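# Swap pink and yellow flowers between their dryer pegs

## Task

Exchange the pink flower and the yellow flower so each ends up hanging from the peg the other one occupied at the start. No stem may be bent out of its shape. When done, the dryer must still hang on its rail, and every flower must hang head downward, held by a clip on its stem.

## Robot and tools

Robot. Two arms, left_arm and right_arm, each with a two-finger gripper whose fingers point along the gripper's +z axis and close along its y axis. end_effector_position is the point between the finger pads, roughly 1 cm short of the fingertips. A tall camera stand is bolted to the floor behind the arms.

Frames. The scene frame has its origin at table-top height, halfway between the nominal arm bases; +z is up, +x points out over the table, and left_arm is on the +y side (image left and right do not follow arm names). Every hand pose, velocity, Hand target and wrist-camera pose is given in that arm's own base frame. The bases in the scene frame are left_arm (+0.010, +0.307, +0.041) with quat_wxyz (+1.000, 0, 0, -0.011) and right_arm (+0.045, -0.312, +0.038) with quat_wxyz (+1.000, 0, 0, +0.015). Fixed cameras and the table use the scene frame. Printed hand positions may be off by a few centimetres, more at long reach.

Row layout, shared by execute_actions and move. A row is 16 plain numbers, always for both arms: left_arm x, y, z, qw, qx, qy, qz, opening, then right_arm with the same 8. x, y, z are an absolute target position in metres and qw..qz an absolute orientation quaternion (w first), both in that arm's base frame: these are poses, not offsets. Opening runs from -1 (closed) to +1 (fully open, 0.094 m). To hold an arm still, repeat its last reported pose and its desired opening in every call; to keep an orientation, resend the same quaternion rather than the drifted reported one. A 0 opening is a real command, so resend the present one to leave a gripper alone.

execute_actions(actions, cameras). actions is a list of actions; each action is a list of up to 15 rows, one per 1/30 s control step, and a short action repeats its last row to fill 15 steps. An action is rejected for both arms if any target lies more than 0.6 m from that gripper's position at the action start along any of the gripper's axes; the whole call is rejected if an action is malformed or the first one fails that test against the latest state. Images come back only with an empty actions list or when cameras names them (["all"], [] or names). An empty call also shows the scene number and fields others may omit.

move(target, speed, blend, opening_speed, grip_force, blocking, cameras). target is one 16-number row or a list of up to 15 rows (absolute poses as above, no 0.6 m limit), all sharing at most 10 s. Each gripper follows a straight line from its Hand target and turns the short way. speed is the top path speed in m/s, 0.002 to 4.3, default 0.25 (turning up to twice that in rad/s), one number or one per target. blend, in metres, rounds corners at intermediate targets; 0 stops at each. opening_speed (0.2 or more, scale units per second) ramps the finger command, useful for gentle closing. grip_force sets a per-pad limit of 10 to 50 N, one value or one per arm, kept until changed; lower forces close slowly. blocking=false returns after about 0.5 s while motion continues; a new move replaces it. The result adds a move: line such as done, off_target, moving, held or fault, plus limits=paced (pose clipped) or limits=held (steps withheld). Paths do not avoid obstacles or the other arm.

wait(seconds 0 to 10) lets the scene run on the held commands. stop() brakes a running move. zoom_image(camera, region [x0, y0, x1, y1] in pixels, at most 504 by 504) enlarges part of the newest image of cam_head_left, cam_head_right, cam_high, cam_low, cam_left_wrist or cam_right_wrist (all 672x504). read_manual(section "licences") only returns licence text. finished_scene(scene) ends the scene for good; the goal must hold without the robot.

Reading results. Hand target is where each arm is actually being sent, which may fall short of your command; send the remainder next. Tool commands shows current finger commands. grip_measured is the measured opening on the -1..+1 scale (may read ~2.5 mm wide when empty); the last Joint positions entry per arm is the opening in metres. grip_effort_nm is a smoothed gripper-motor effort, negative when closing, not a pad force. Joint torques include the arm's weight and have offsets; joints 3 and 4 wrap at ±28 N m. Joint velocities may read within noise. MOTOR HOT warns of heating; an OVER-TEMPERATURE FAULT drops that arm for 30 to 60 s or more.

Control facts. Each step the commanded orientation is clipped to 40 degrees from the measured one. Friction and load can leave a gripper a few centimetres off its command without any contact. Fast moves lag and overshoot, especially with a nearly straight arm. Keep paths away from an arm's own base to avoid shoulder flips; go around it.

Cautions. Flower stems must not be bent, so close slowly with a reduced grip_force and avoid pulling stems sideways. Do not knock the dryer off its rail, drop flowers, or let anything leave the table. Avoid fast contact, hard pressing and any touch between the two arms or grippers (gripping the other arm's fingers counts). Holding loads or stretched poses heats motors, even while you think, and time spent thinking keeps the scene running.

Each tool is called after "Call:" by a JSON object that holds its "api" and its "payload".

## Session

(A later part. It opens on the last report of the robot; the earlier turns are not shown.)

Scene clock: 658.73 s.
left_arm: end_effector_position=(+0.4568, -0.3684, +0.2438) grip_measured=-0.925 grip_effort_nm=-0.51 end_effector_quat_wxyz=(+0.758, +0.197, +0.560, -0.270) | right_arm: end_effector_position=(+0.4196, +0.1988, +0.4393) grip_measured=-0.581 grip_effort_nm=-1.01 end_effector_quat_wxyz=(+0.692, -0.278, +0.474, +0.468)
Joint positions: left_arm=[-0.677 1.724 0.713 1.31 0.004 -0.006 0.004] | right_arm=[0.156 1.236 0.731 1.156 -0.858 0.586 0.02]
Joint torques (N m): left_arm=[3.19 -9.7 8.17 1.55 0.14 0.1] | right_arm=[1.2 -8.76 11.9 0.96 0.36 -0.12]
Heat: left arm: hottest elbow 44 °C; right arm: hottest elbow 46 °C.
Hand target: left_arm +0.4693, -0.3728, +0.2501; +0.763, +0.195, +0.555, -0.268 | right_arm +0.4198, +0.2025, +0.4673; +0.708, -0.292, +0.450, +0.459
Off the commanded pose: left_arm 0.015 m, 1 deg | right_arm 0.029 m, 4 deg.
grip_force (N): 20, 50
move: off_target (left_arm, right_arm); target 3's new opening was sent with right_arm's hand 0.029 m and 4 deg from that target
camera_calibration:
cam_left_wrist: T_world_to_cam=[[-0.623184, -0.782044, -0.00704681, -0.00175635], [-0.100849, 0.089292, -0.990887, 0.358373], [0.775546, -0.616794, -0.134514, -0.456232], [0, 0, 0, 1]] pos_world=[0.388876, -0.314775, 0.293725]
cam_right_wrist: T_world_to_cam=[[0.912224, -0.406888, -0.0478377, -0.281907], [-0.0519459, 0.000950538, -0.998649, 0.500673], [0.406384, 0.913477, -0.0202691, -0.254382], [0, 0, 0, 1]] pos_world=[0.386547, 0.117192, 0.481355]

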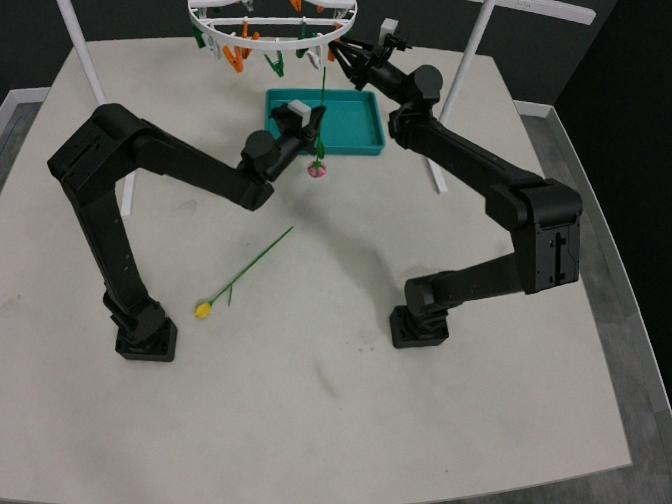

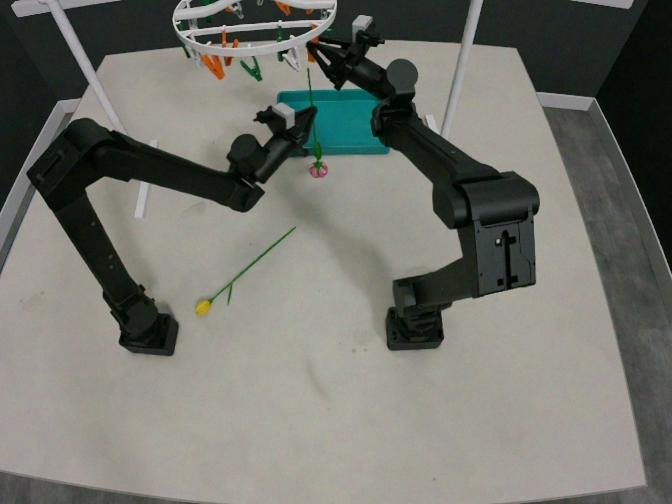

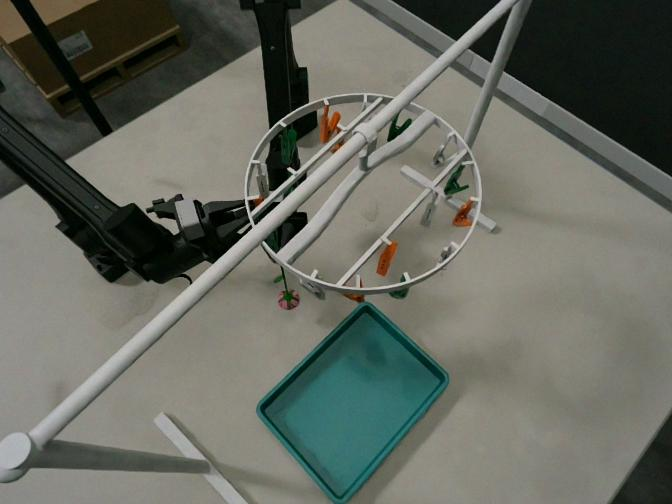

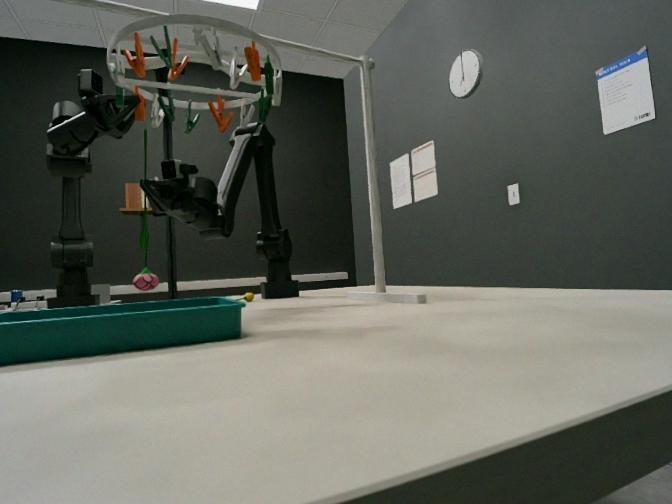

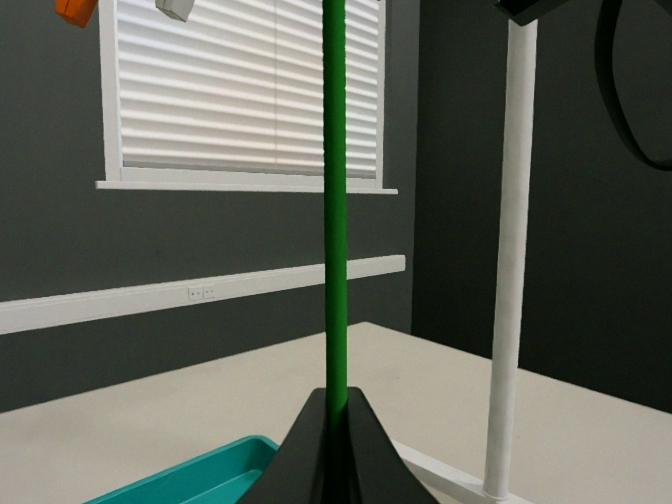

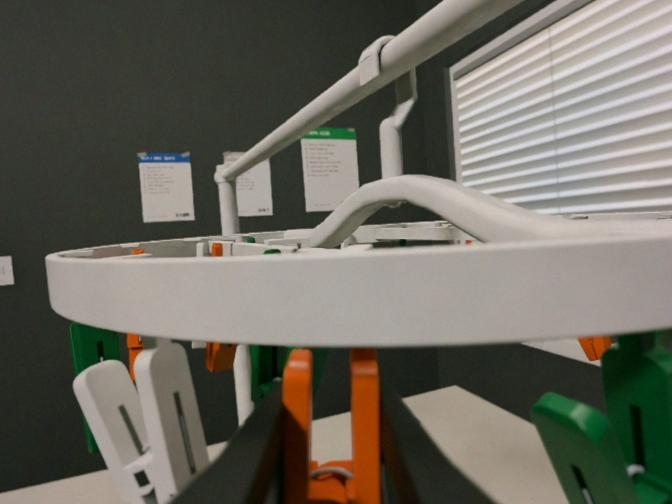

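Call:
{"api": "move", "payload": {"target": [[0.4699, -0.3733, 0.25, 0.7633, 0.1947, 0.5546, -0.268, -1.0, 0.4214, 0.2033, 0.4678, 0.7074, -0.2926, 0.4506, 0.4593, -0.1], [0.4699, -0.3733, 0.25, 0.7633, 0.1947, 0.5546, -0.268, -1.0, 0.394, 0.141, 0.432, 0.7074, -0.2926, 0.4506, 0.4593, -0.1]], "speed": 0.1, "opening_speed": 0.6, "cameras": ["cam_right_wrist", "cam_left_wrist"]}}

Call:
{"api": "zoom_image", "payload": {"camera": "cam_right_wrist", "region": [240, 240, 440, 504]}}

Scene clock: 711.70 s.
left_arm: end_effector_position=(+0.4568, -0.3684, +0.2438) grip_measured=-0.925 grip_effort_nm=-0.51 end_effector_quat_wxyz=(+0.758, +0.197, +0.560, -0.270) | right_arm: end_effector_position=(+0.3915, +0.1447, +0.4409) grip_measured=-0.101 grip_effort_nm=0.08 end_effector_quat_wxyz=(+0.713, -0.300, +0.442, +0.454)
Joint positions: left_arm=[-0.677 1.724 0.713 1.31 0.004 -0.006 0.004] | right_arm=[0.002 1.222 0.671 1.425 -0.977 0.751 0.042]
Joint torques (N m): left_arm=[3.14 -9.7 8.14 1.54 0.13 0.1] | right_arm=[-0.15 -5.83 6.56 1.44 0.34 0.19]
Heat: left arm: hottest elbow 48 °C; right arm: hottest elbow 49 °C.
Hand target: left_arm +0.4693, -0.3728, +0.2501; +0.763, +0.195, +0.555, -0.268 | right_arm +0.3940, +0.1410, +0.4322; +0.708, -0.292, +0.451, +0.459
Off the commanded pose: left_arm 0.015 m, 1 deg | right_arm 0.010 m, 2 deg.
grip_force (N): 20, 50
move: off_target (left_arm)
camera_calibration:
cam_left_wrist: T_world_to_cam=[[-0.623184, -0.782044, -0.00704681, -0.00175635], [-0.100849, 0.089292, -0.990887, 0.358373], [0.775546, -0.616794, -0.134514, -0.456232], [0, 0, 0, 1]] pos_world=[0.388876, -0.314775, 0.293725]
cam_right_wrist: T_world_to_cam=[[0.913478, -0.4052, 0.03702, -0.316412], [0.0398463, -0.00146062, -0.999205, 0.465545], [0.404931, 0.914227, 0.0148115, -0.20851], [0, 0, 0, 1]] pos_world=[0.354918, 0.0630949, 0.479977]
Images, in order (width x height): cam_left_wrist 672x504, cam_right_wrist 672x504.

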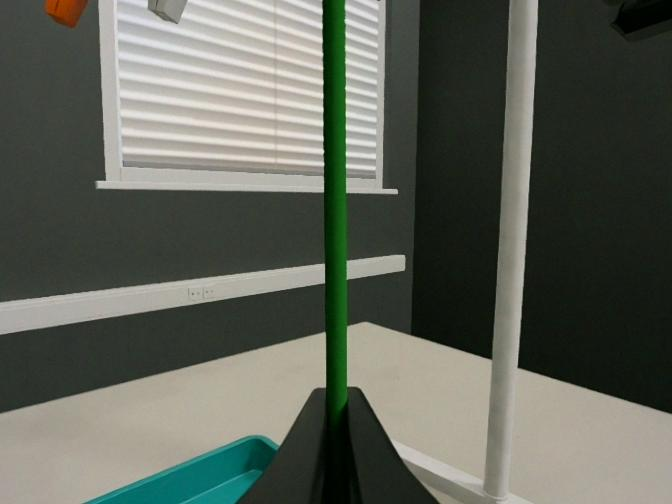

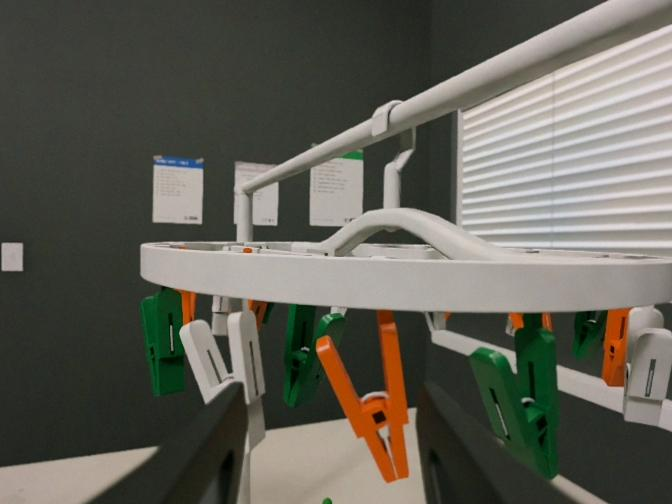

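Scaled by 1.909 from the camera's 672x504 image, which has a finer 960x720 frame.

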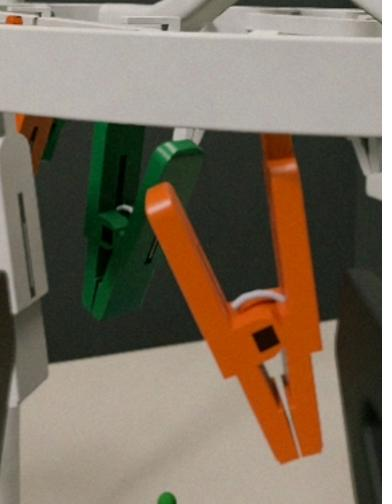

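Call:
{"api": "move", "payload": {"target": [0.4724, -0.3807, 0.258, 0.7633, 0.1947, 0.5546, -0.268, -1.0, 0.394, 0.141, 0.41, 0.7074, -0.2926, 0.4506, 0.4593, -0.1], "speed": 0.06, "cameras": ["all"]}}

Call:
{"api": "zoom_image", "payload": {"camera": "cam_right_wrist", "region": [240, 240, 440, 504]}}

Call:
{"api": "zoom_image", "payload": {"camera": "cam_low", "region": [100, 70, 200, 170]}}

Call:
{"api": "zoom_image", "payload": {"camera": "cam_head_left", "region": [270, 20, 390, 140]}}

Scene clock: 724.67 s.
left_arm: end_effector_position=(+0.4631, -0.3726, +0.2458) grip_measured=-0.925 grip_effort_nm=-0.51 end_effector_quat_wxyz=(+0.755, +0.197, +0.565, -0.268) | right_arm: end_effector_position=(+0.3920, +0.1447, +0.4184) grip_measured=-0.101 grip_effort_nm=0.08 end_effector_quat_wxyz=(+0.712, -0.300, +0.442, +0.455)
Joint positions: left_arm=[-0.677 1.724 0.734 1.279 0 -0.006 0.004] | right_arm=[0.002 1.267 0.637 1.504 -0.978 0.752 0.042]
Joint torques (N m): left_arm=[2.37 -10.58 8.35 1.57 -0.07 0.13] | right_arm=[-0.21 -6.12 6.22 1.37 0.35 0.18]
Heat: left arm: hottest elbow 48 °C; right arm: hottest elbow 47 °C.
Hand target: left_arm +0.4717, -0.3802, +0.2581; +0.763, +0.195, +0.555, -0.268 | right_arm +0.3940, +0.1411, +0.4101; +0.707, -0.293, +0.451, +0.459
Off the commanded pose: left_arm 0.017 m, 1 deg | right_arm 0.009 m, 2 deg.
grip_force (N): 20, 50
move: off_target (left_arm)
camera_calibration:
cam_left_wrist: T_world_to_cam=[[-0.620377, -0.784281, -0.00598876, -0.00352327], [-0.10981, 0.0944169, -0.989458, 0.36702], [0.776578, -0.61318, -0.144696, -0.460163], [0, 0, 0, 1]] pos_world=[0.39547, -0.319579, 0.296545]
cam_right_wrist: T_world_to_cam=[[0.913737, -0.404698, 0.0361141, -0.315745], [0.0388619, -0.00142646, -0.999244, 0.443407], [0.404444, 0.914449, 0.0144239, -0.208043], [0, 0, 0, 1]] pos_world=[0.355418, 0.0630956, 0.457476]

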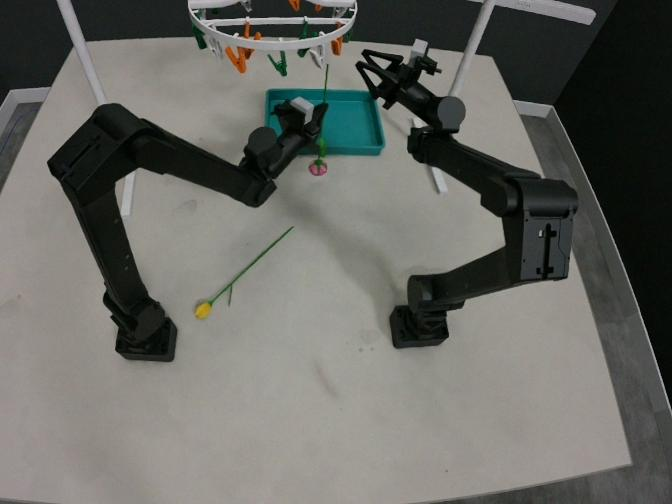

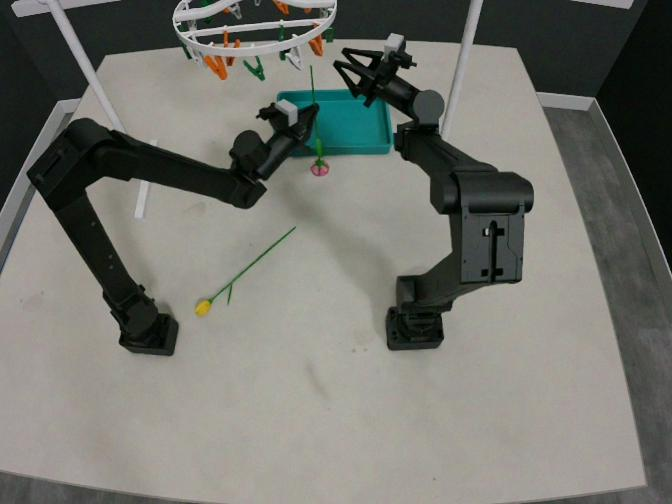

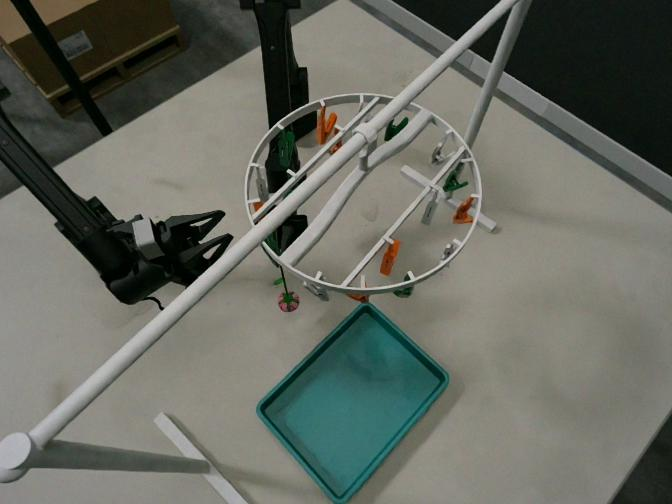

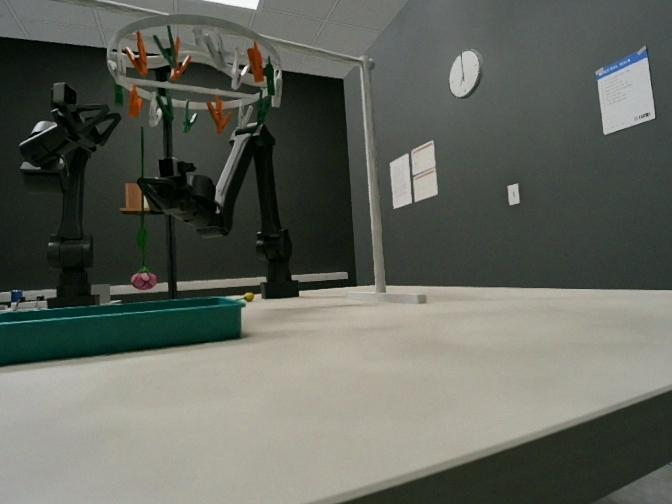

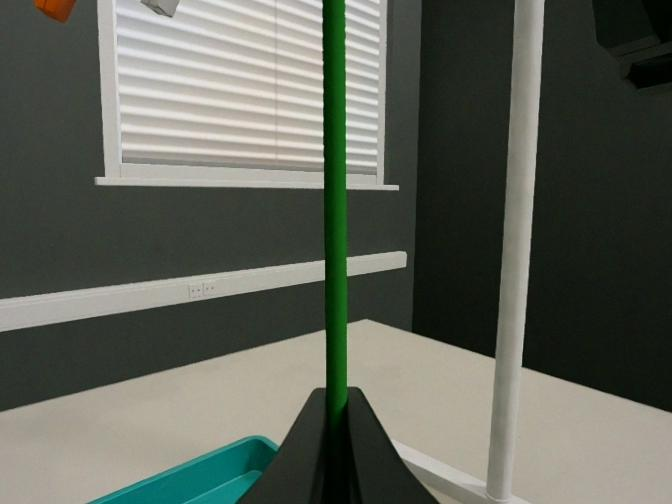

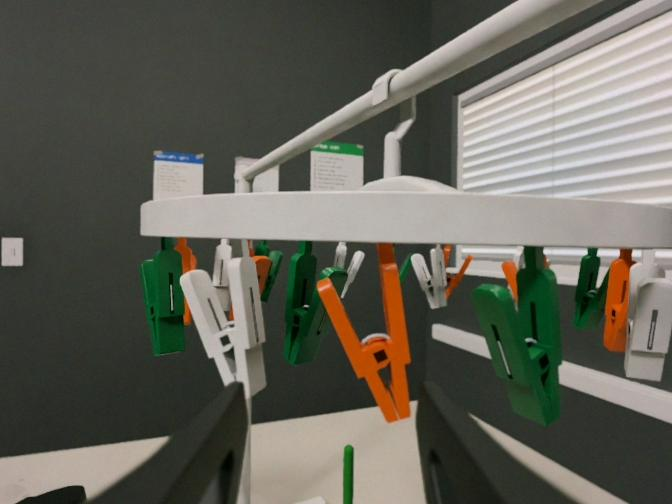

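Scaled by 1.909 from the camera's 672x504 image, which has a finer 960x720 frame.

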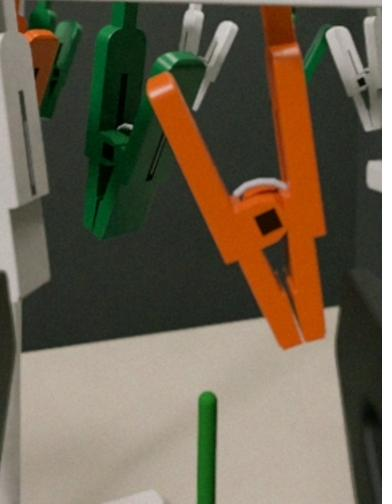

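Scaled by 5.040 from the camera's 672x504 image, which has a finer 960x720 frame.

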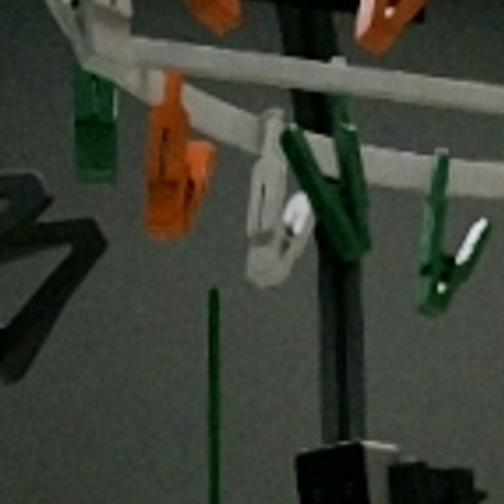

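Scaled by 4.200 from the camera's 672x504 image, which has a finer 960x720 frame.

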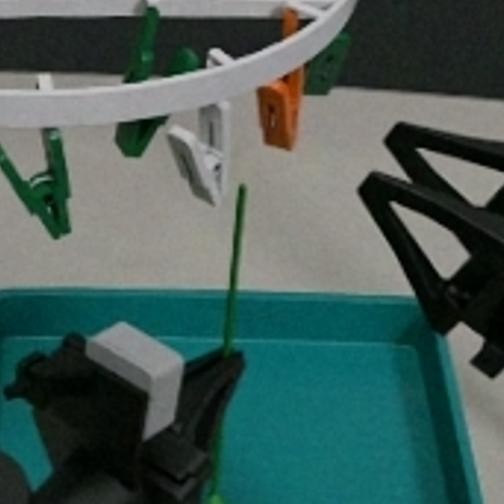

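Call:
{"api": "move", "payload": {"target": [0.4661, -0.3866, 0.26, 0.7633, 0.1947, 0.5546, -0.268, -1.0, 0.394, 0.141, 0.41, 0.7074, -0.2926, 0.4506, 0.4593, -0.1], "speed": 0.06, "cameras": ["cam_right_wrist", "cam_low"]}}

Call:
{"api": "zoom_image", "payload": {"camera": "cam_right_wrist", "region": [240, 240, 440, 504]}}

Call:
{"api": "zoom_image", "payload": {"camera": "cam_low", "region": [100, 70, 200, 170]}}

Scene clock: 746.43 s.
left_arm: end_effector_position=(+0.4611, -0.3755, +0.2447) grip_measured=-0.925 grip_effort_nm=-0.51 end_effector_quat_wxyz=(+0.755, +0.194, +0.567, -0.266) | right_arm: end_effector_position=(+0.3920, +0.1447, +0.4184) grip_measured=-0.101 grip_effort_nm=0.07 end_effector_quat_wxyz=(+0.712, -0.300, +0.442, +0.455)
Joint positions: left_arm=[-0.688 1.724 0.734 1.274 -0.019 -0.004 0.004] | right_arm=[0.002 1.267 0.637 1.504 -0.978 0.752 0.042]
Joint torques (N m): left_arm=[1.85 -11.11 8.18 1.59 -0.08 0.21] | right_arm=[-0.26 -6.24 6.22 1.42 0.35 0.18]
Heat: left arm: hottest elbow 48 °C; right arm: hottest elbow 44 °C.
Hand target: left_arm +0.4653, -0.3861, +0.2601; +0.763, +0.195, +0.555, -0.268 | right_arm +0.3940, +0.1411, +0.4101; +0.707, -0.292, +0.451, +0.459
Off the commanded pose: left_arm 0.020 m, 2 deg | right_arm 0.009 m, 1 deg.
grip_force (N): 20, 50
move: off_target (left_arm)
camera_calibration:
cam_right_wrist: T_world_to_cam=[[0.913802, -0.404578, 0.0358018, -0.315725], [0.0385779, -0.00129163, -0.999255, 0.443501], [0.404323, 0.914503, 0.0144275, -0.208046], [0, 0, 0, 1]] pos_world=[0.355518, 0.0630957, 0.457475]
Images, in order (width x height): cam_low 672x504, cam_right_wrist 672x504.

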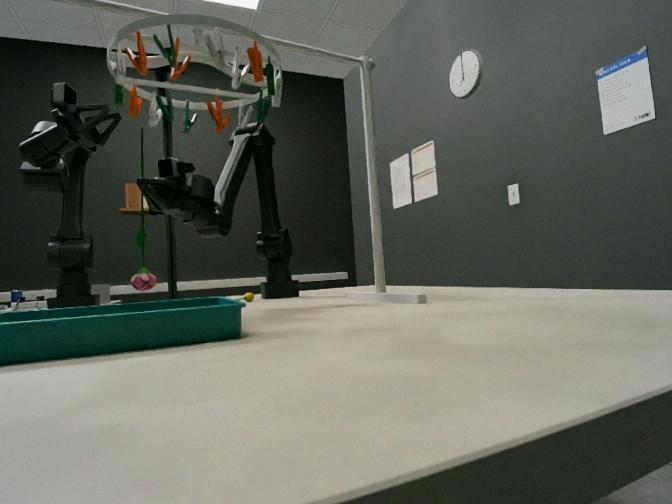

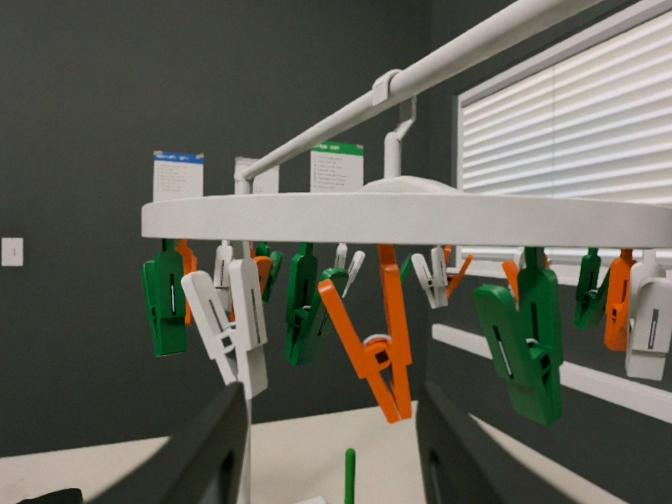

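Scaled by 1.909 from the camera's 672x504 image, which has a finer 960x720 frame.

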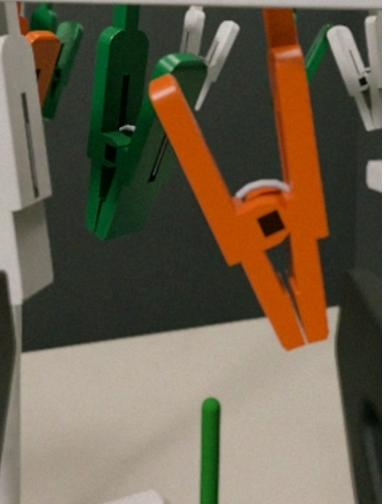

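Scaled by 5.040 from the camera's 672x504 image, which has a finer 960x720 frame.

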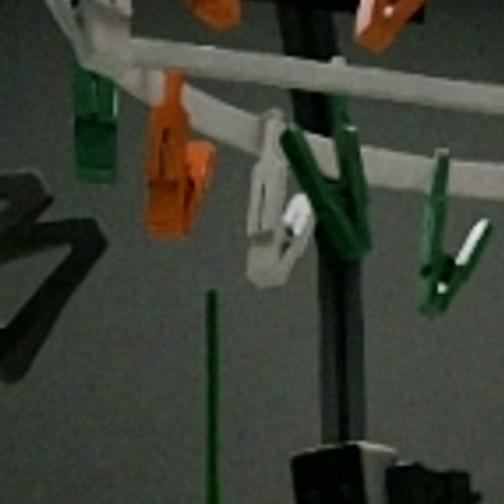

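Call:
{"api": "move", "payload": {"target": [0.4598, -0.3904, 0.26, 0.7633, 0.1947, 0.5546, -0.268, -1.0, 0.394, 0.141, 0.41, 0.7074, -0.2926, 0.4506, 0.4593, -0.1], "speed": 0.06, "cameras": ["cam_right_wrist", "cam_low"]}}

Call:
{"api": "zoom_image", "payload": {"camera": "cam_right_wrist", "region": [240, 240, 440, 504]}}

Call:
{"api": "zoom_image", "payload": {"camera": "cam_low", "region": [100, 70, 200, 170]}}

Scene clock: 764.57 s.
left_arm: end_effector_position=(+0.4568, -0.3807, +0.2447) grip_measured=-0.925 grip_effort_nm=-0.51 end_effector_quat_wxyz=(+0.755, +0.194, +0.567, -0.266) | right_arm: end_effector_position=(+0.3920, +0.1447, +0.4184) grip_measured=-0.101 grip_effort_nm=0.08 end_effector_quat_wxyz=(+0.712, -0.300, +0.442, +0.455)
Joint positions: left_arm=[-0.704 1.724 0.734 1.274 -0.034 0.001 0.004] | right_arm=[0.002 1.267 0.637 1.504 -0.978 0.752 0.042]
Joint torques (N m): left_arm=[1.96 -11.34 7.73 1.66 -0.06 0.16] | right_arm=[-0.38 -6.01 6.26 1.42 0.36 0.2]
Heat: left arm: hottest elbow 48 °C; right arm: hottest elbow 42 °C.
Hand target: left_arm +0.4592, -0.3899, +0.2601; +0.763, +0.195, +0.555, -0.268 | right_arm +0.3940, +0.1411, +0.4101; +0.707, -0.292, +0.451, +0.459
Off the commanded pose: left_arm 0.018 m, 2 deg | right_arm 0.009 m, 1 deg.
grip_force (N): 20, 50
move: off_target (left_arm)
camera_calibration:
cam_right_wrist: T_world_to_cam=[[0.913802, -0.404578, 0.0358018, -0.315725], [0.0385779, -0.00129163, -0.999255, 0.443501], [0.404323, 0.914503, 0.0144275, -0.208046], [0, 0, 0, 1]] pos_world=[0.355518, 0.0630957, 0.457475]
Images, in order (width x height): cam_low 672x504, cam_right_wrist 672x504.

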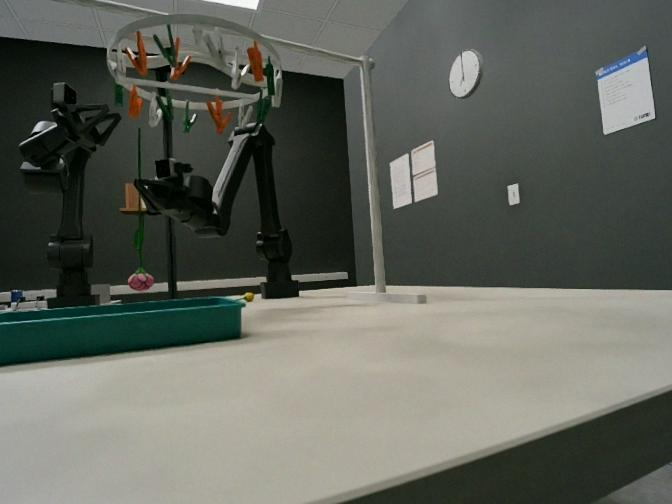

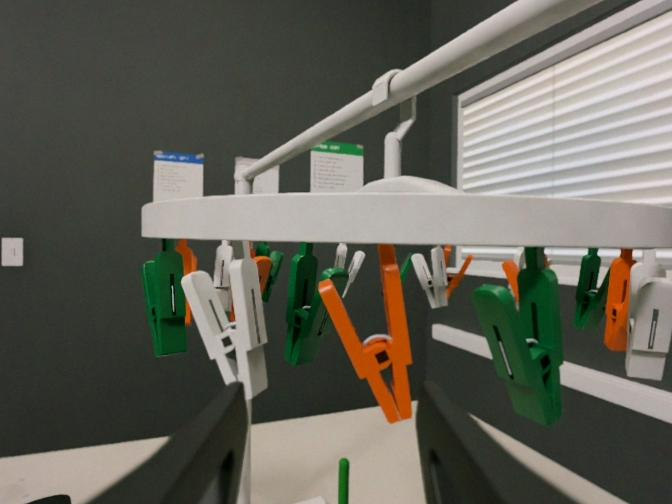

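Scaled by 1.909 from the camera's 672x504 image, which has a finer 960x720 frame.

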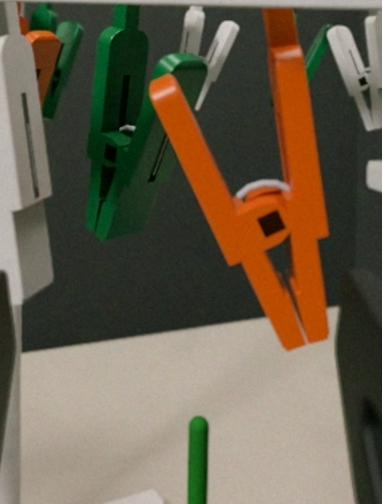

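Scaled by 5.040 from the camera's 672x504 image, which has a finer 960x720 frame.

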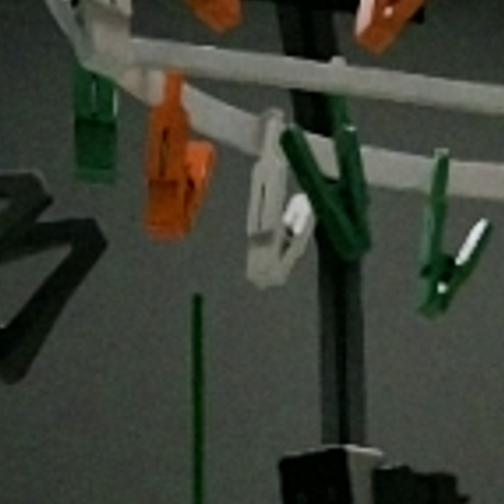

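Call:
{"api": "move", "payload": {"target": [[0.4598, -0.3904, 0.26, 0.7633, 0.1947, 0.5546, -0.268, -1.0, 0.4125, 0.174, 0.442, 0.7074, -0.2926, 0.4506, 0.4593, 0.02], [0.4598, -0.3904, 0.26, 0.7633, 0.1947, 0.5546, -0.268, -1.0, 0.4241, 0.2021, 0.462, 0.7074, -0.2926, 0.4506, 0.4593, 0.02], [0.4598, -0.3904, 0.26, 0.7633, 0.1947, 0.5546, -0.268, -1.0, 0.4241, 0.2021, 0.462, 0.7074, -0.2926, 0.4506, 0.4593, -0.7]], "speed": 0.07, "opening_speed": 0.5, "cameras": ["all"]}}

Call:
{"api": "zoom_image", "payload": {"camera": "cam_right_wrist", "region": [220, 300, 460, 504]}}

Call:
{"api": "zoom_image", "payload": {"camera": "cam_low", "region": [100, 70, 200, 170]}}

Call:
{"api": "zoom_image", "payload": {"camera": "cam_head_left", "region": [270, 20, 390, 140]}}

Scene clock: 782.37 s.
left_arm: end_effector_position=(+0.4568, -0.3806, +0.2447) grip_measured=-0.925 grip_effort_nm=-0.51 end_effector_quat_wxyz=(+0.755, +0.194, +0.567, -0.266) | right_arm: end_effector_position=(+0.4209, +0.1975, +0.4357) grip_measured=-0.575 grip_effort_nm=-1.01 end_effector_quat_wxyz=(+0.693, -0.279, +0.472, +0.467)
Joint positions: left_arm=[-0.704 1.724 0.734 1.274 -0.034 0.001 0.004] | right_arm=[0.152 1.248 0.727 1.179 -0.861 0.591 0.02]
Joint torques (N m): left_arm=[1.85 -11.4 7.75 1.68 -0.06 0.17] | right_arm=[1.26 -8.64 11.77 0.95 0.37 -0.14]
Heat: left arm: hottest elbow 48 °C; right arm: hottest elbow 41 °C.
Hand target: left_arm +0.4593, -0.3898, +0.2601; +0.763, +0.194, +0.555, -0.268 | right_arm +0.4226, +0.2015, +0.4616; +0.708, -0.292, +0.450, +0.460
Off the commanded pose: left_arm 0.018 m, 2 deg | right_arm 0.027 m, 3 deg.
grip_force (N): 20, 50
move: off_target (left_arm, right_arm); target 3's new opening was sent with right_arm's hand 0.027 m and 4 deg from that target
camera_calibration:
cam_left_wrist: T_world_to_cam=[[-0.614535, -0.788884, -0.00306152, -0.018908], [-0.11601, 0.0942078, -0.98877, 0.368588], [0.780313, -0.607278, -0.149412, -0.458692], [0, 0, 0, 1]] pos_world=[0.389063, -0.328194, 0.295857]
cam_right_wrist: T_world_to_cam=[[0.912611, -0.406369, -0.0447831, -0.285425], [-0.0481153, 0.00201931, -0.99884, 0.495329], [0.405988, 0.913707, -0.0177097, -0.254764], [0, 0, 0, 1]] pos_world=[0.387746, 0.115792, 0.47746]

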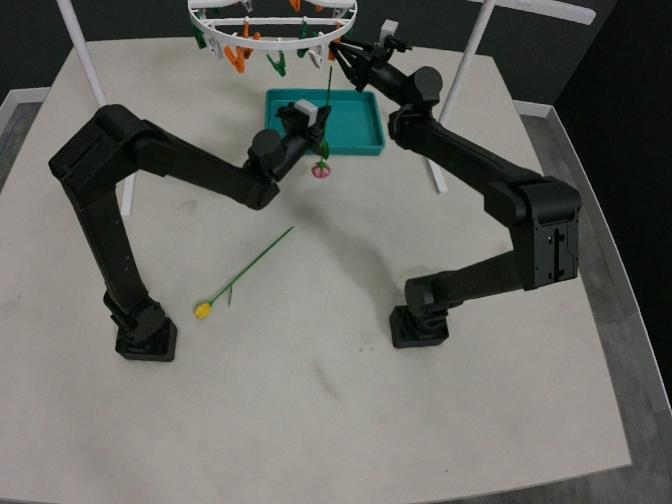

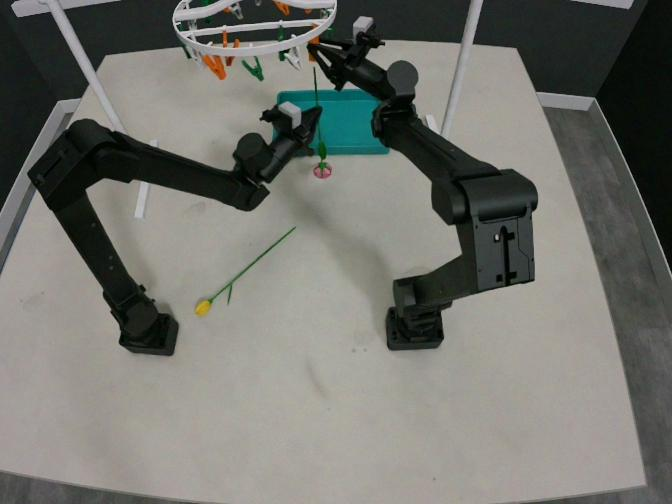

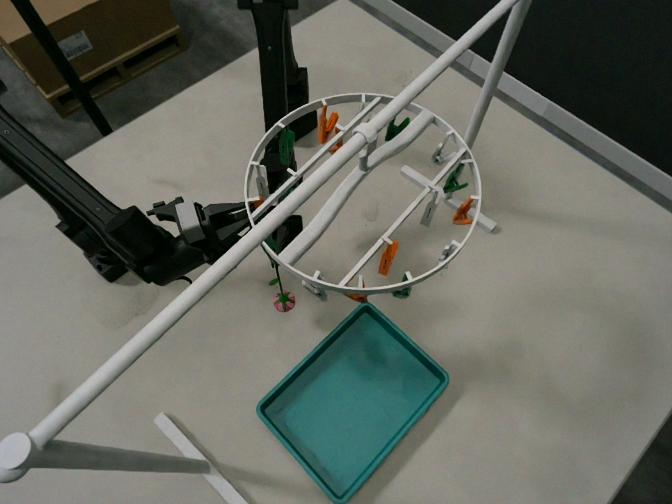

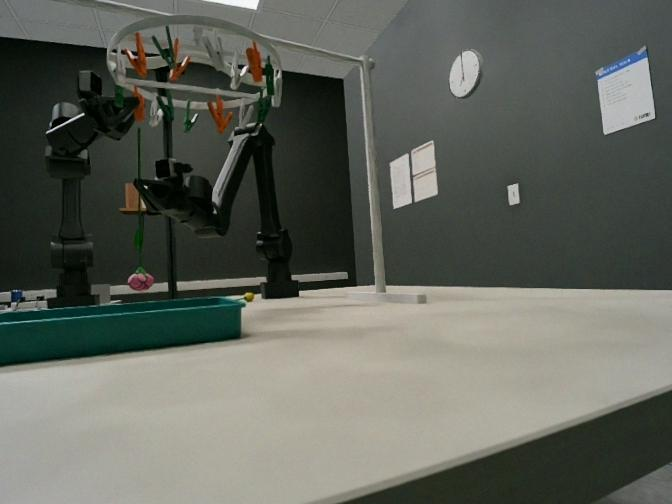

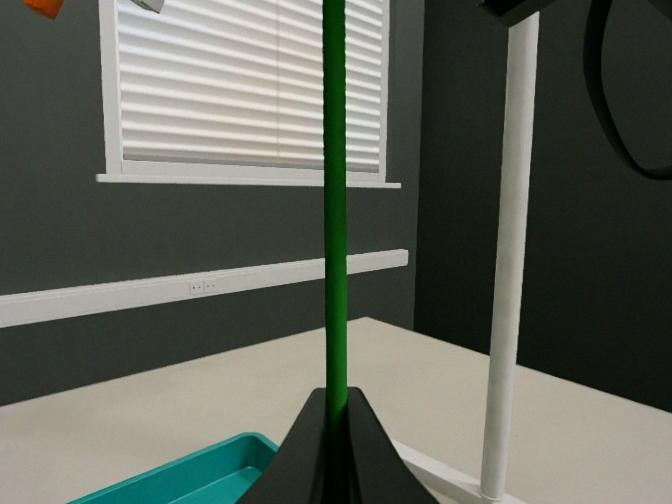

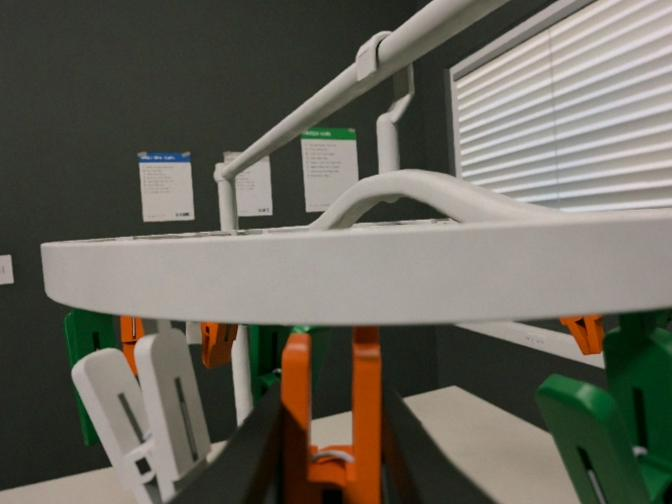

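Scaled by 2.100 from the camera's 672x504 image, which has a finer 960x720 frame.

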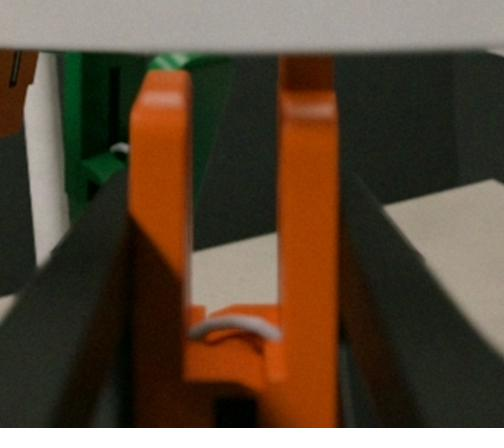

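Scaled by 5.040 from the camera's 672x504 image, which has a finer 960x720 frame.

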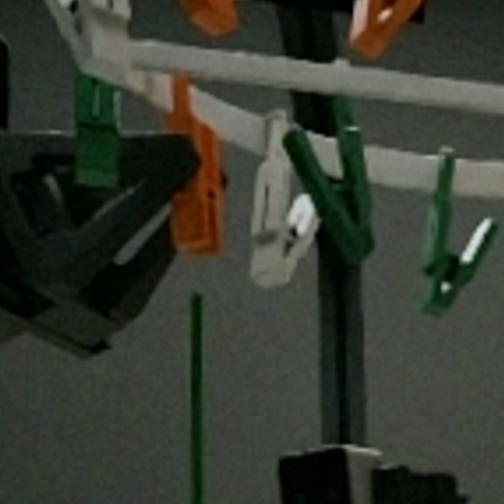

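Scaled by 4.200 from the camera's 672x504 image, which has a finer 960x720 frame.

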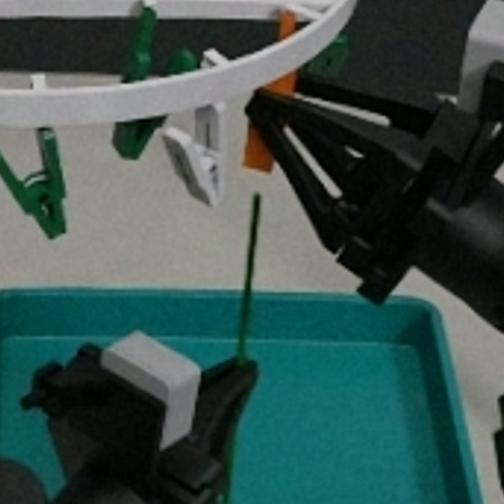

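Call:
{"api": "move", "payload": {"target": [0.4598, -0.3904, 0.276, 0.7633, 0.1947, 0.5546, -0.268, -1.0, 0.4241, 0.2021, 0.462, 0.7074, -0.2926, 0.4506, 0.4593, -0.7], "speed": 0.05, "cameras": ["cam_low", "cam_head_left", "cam_head_right", "cam_right_wrist"]}}

Call:
{"api": "zoom_image", "payload": {"camera": "cam_low", "region": [100, 70, 200, 170]}}

Call:
{"api": "zoom_image", "payload": {"camera": "cam_head_left", "region": [290, 20, 370, 100]}}

Call:
{"api": "zoom_image", "payload": {"camera": "cam_head_right", "region": [270, 20, 350, 100]}}

Scene clock: 791.93 s.
left_arm: end_effector_position=(+0.4566, -0.3805, +0.2501) grip_measured=-0.925 grip_effort_nm=-0.51 end_effector_quat_wxyz=(+0.750, +0.197, +0.574, -0.264) | right_arm: end_effector_position=(+0.4209, +0.1975, +0.4357) grip_measured=-0.576 grip_effort_nm=-1.03 end_effector_quat_wxyz=(+0.693, -0.279, +0.472, +0.467)
Joint positions: left_arm=[-0.704 1.695 0.734 1.228 -0.034 0.001 0.004] | right_arm=[0.152 1.248 0.727 1.179 -0.861 0.591 0.02]
Joint torques (N m): left_arm=[1.85 -12.16 8.39 1.51 -0.06 0.17] | right_arm=[1.32 -8.59 11.84 0.94 0.36 -0.13]
Heat: left arm: hottest elbow 48 °C; right arm: hottest elbow 42 °C.
Hand target: left_arm +0.4589, -0.3895, +0.2760; +0.763, +0.194, +0.555, -0.268 | right_arm +0.4226, +0.2015, +0.4616; +0.708, -0.292, +0.450, +0.460
Off the commanded pose: left_arm 0.028 m, 3 deg | right_arm 0.027 m, 3 deg.
grip_force (N): 20, 50
move: off_target (left_arm, right_arm)
camera_calibration:
cam_right_wrist: T_world_to_cam=[[0.912611, -0.406369, -0.0447831, -0.285425], [-0.0481153, 0.00201931, -0.99884, 0.495329], [0.405988, 0.913707, -0.0177097, -0.254764], [0, 0, 0, 1]] pos_world=[0.387746, 0.115792, 0.47746]
Images, in order (width x height): cam_head_left 672x504, cam_head_right 672x504, cam_low 672x504, cam_right_wrist 672x504.

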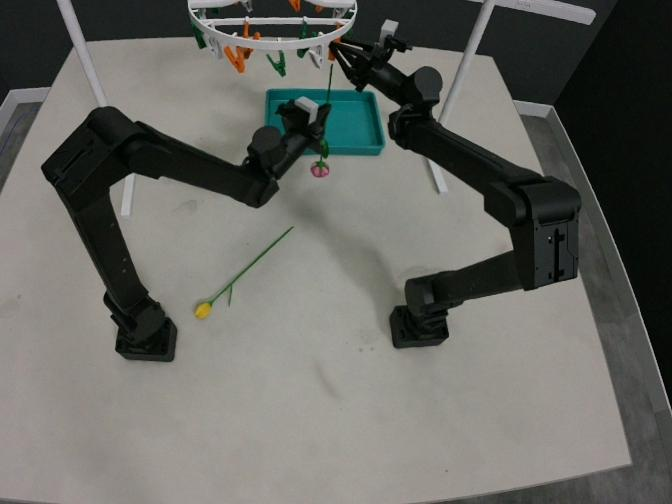

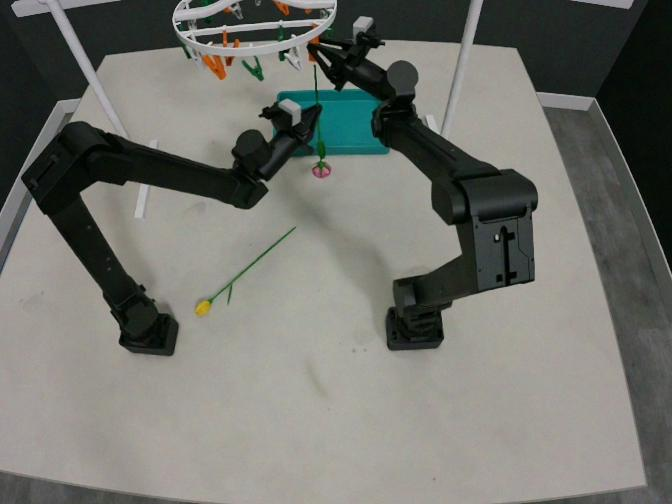

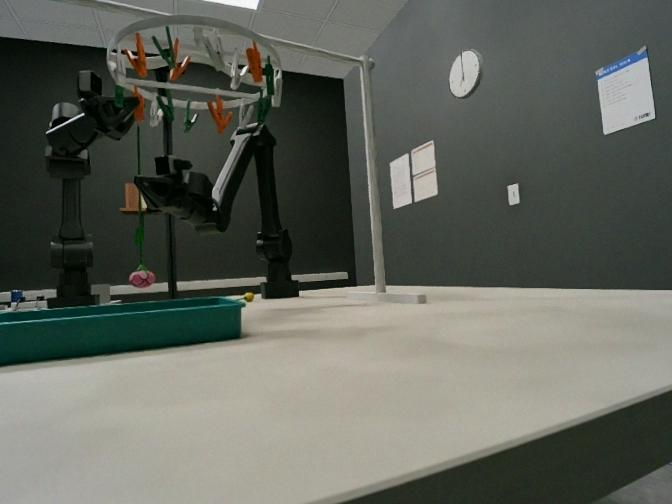

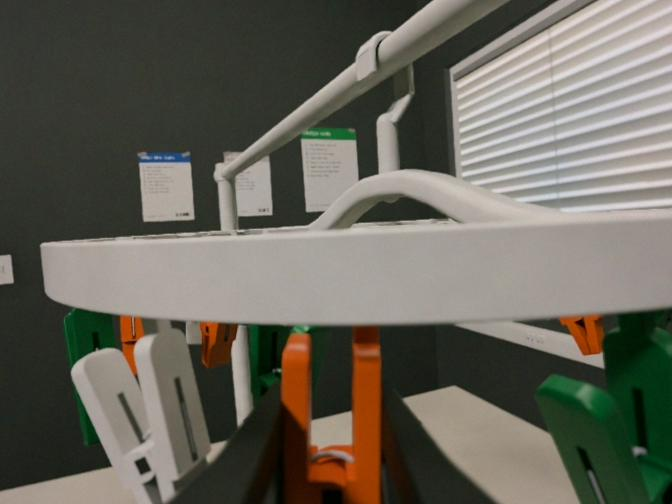

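Scaled by 5.040 from the camera's 672x504 image, which has a finer 960x720 frame.

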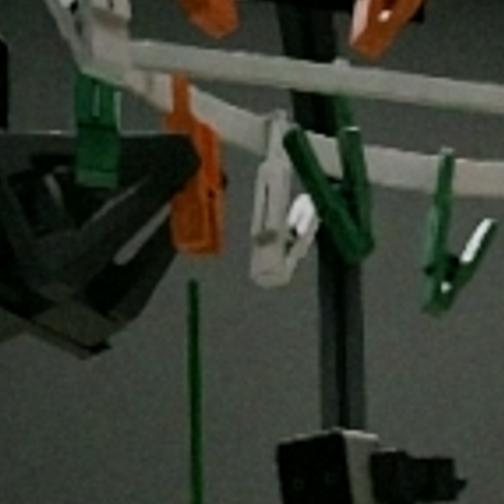

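Scaled by 6.300 from the camera's 672x504 image, which has a finer 960x720 frame.

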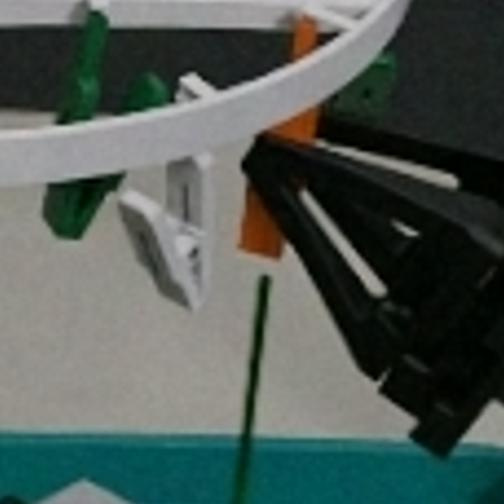

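Scaled by 6.300 from the camera's 672x504 image, which has a finer 960x720 frame.

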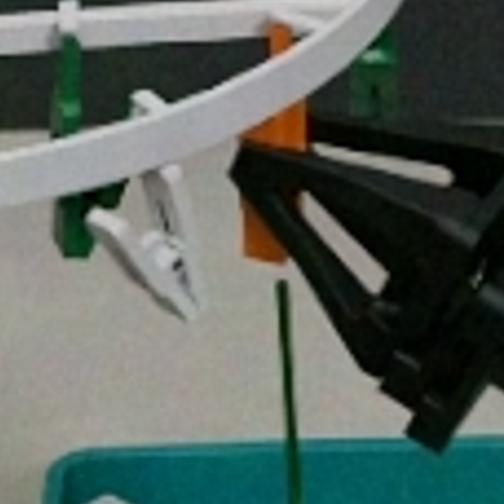

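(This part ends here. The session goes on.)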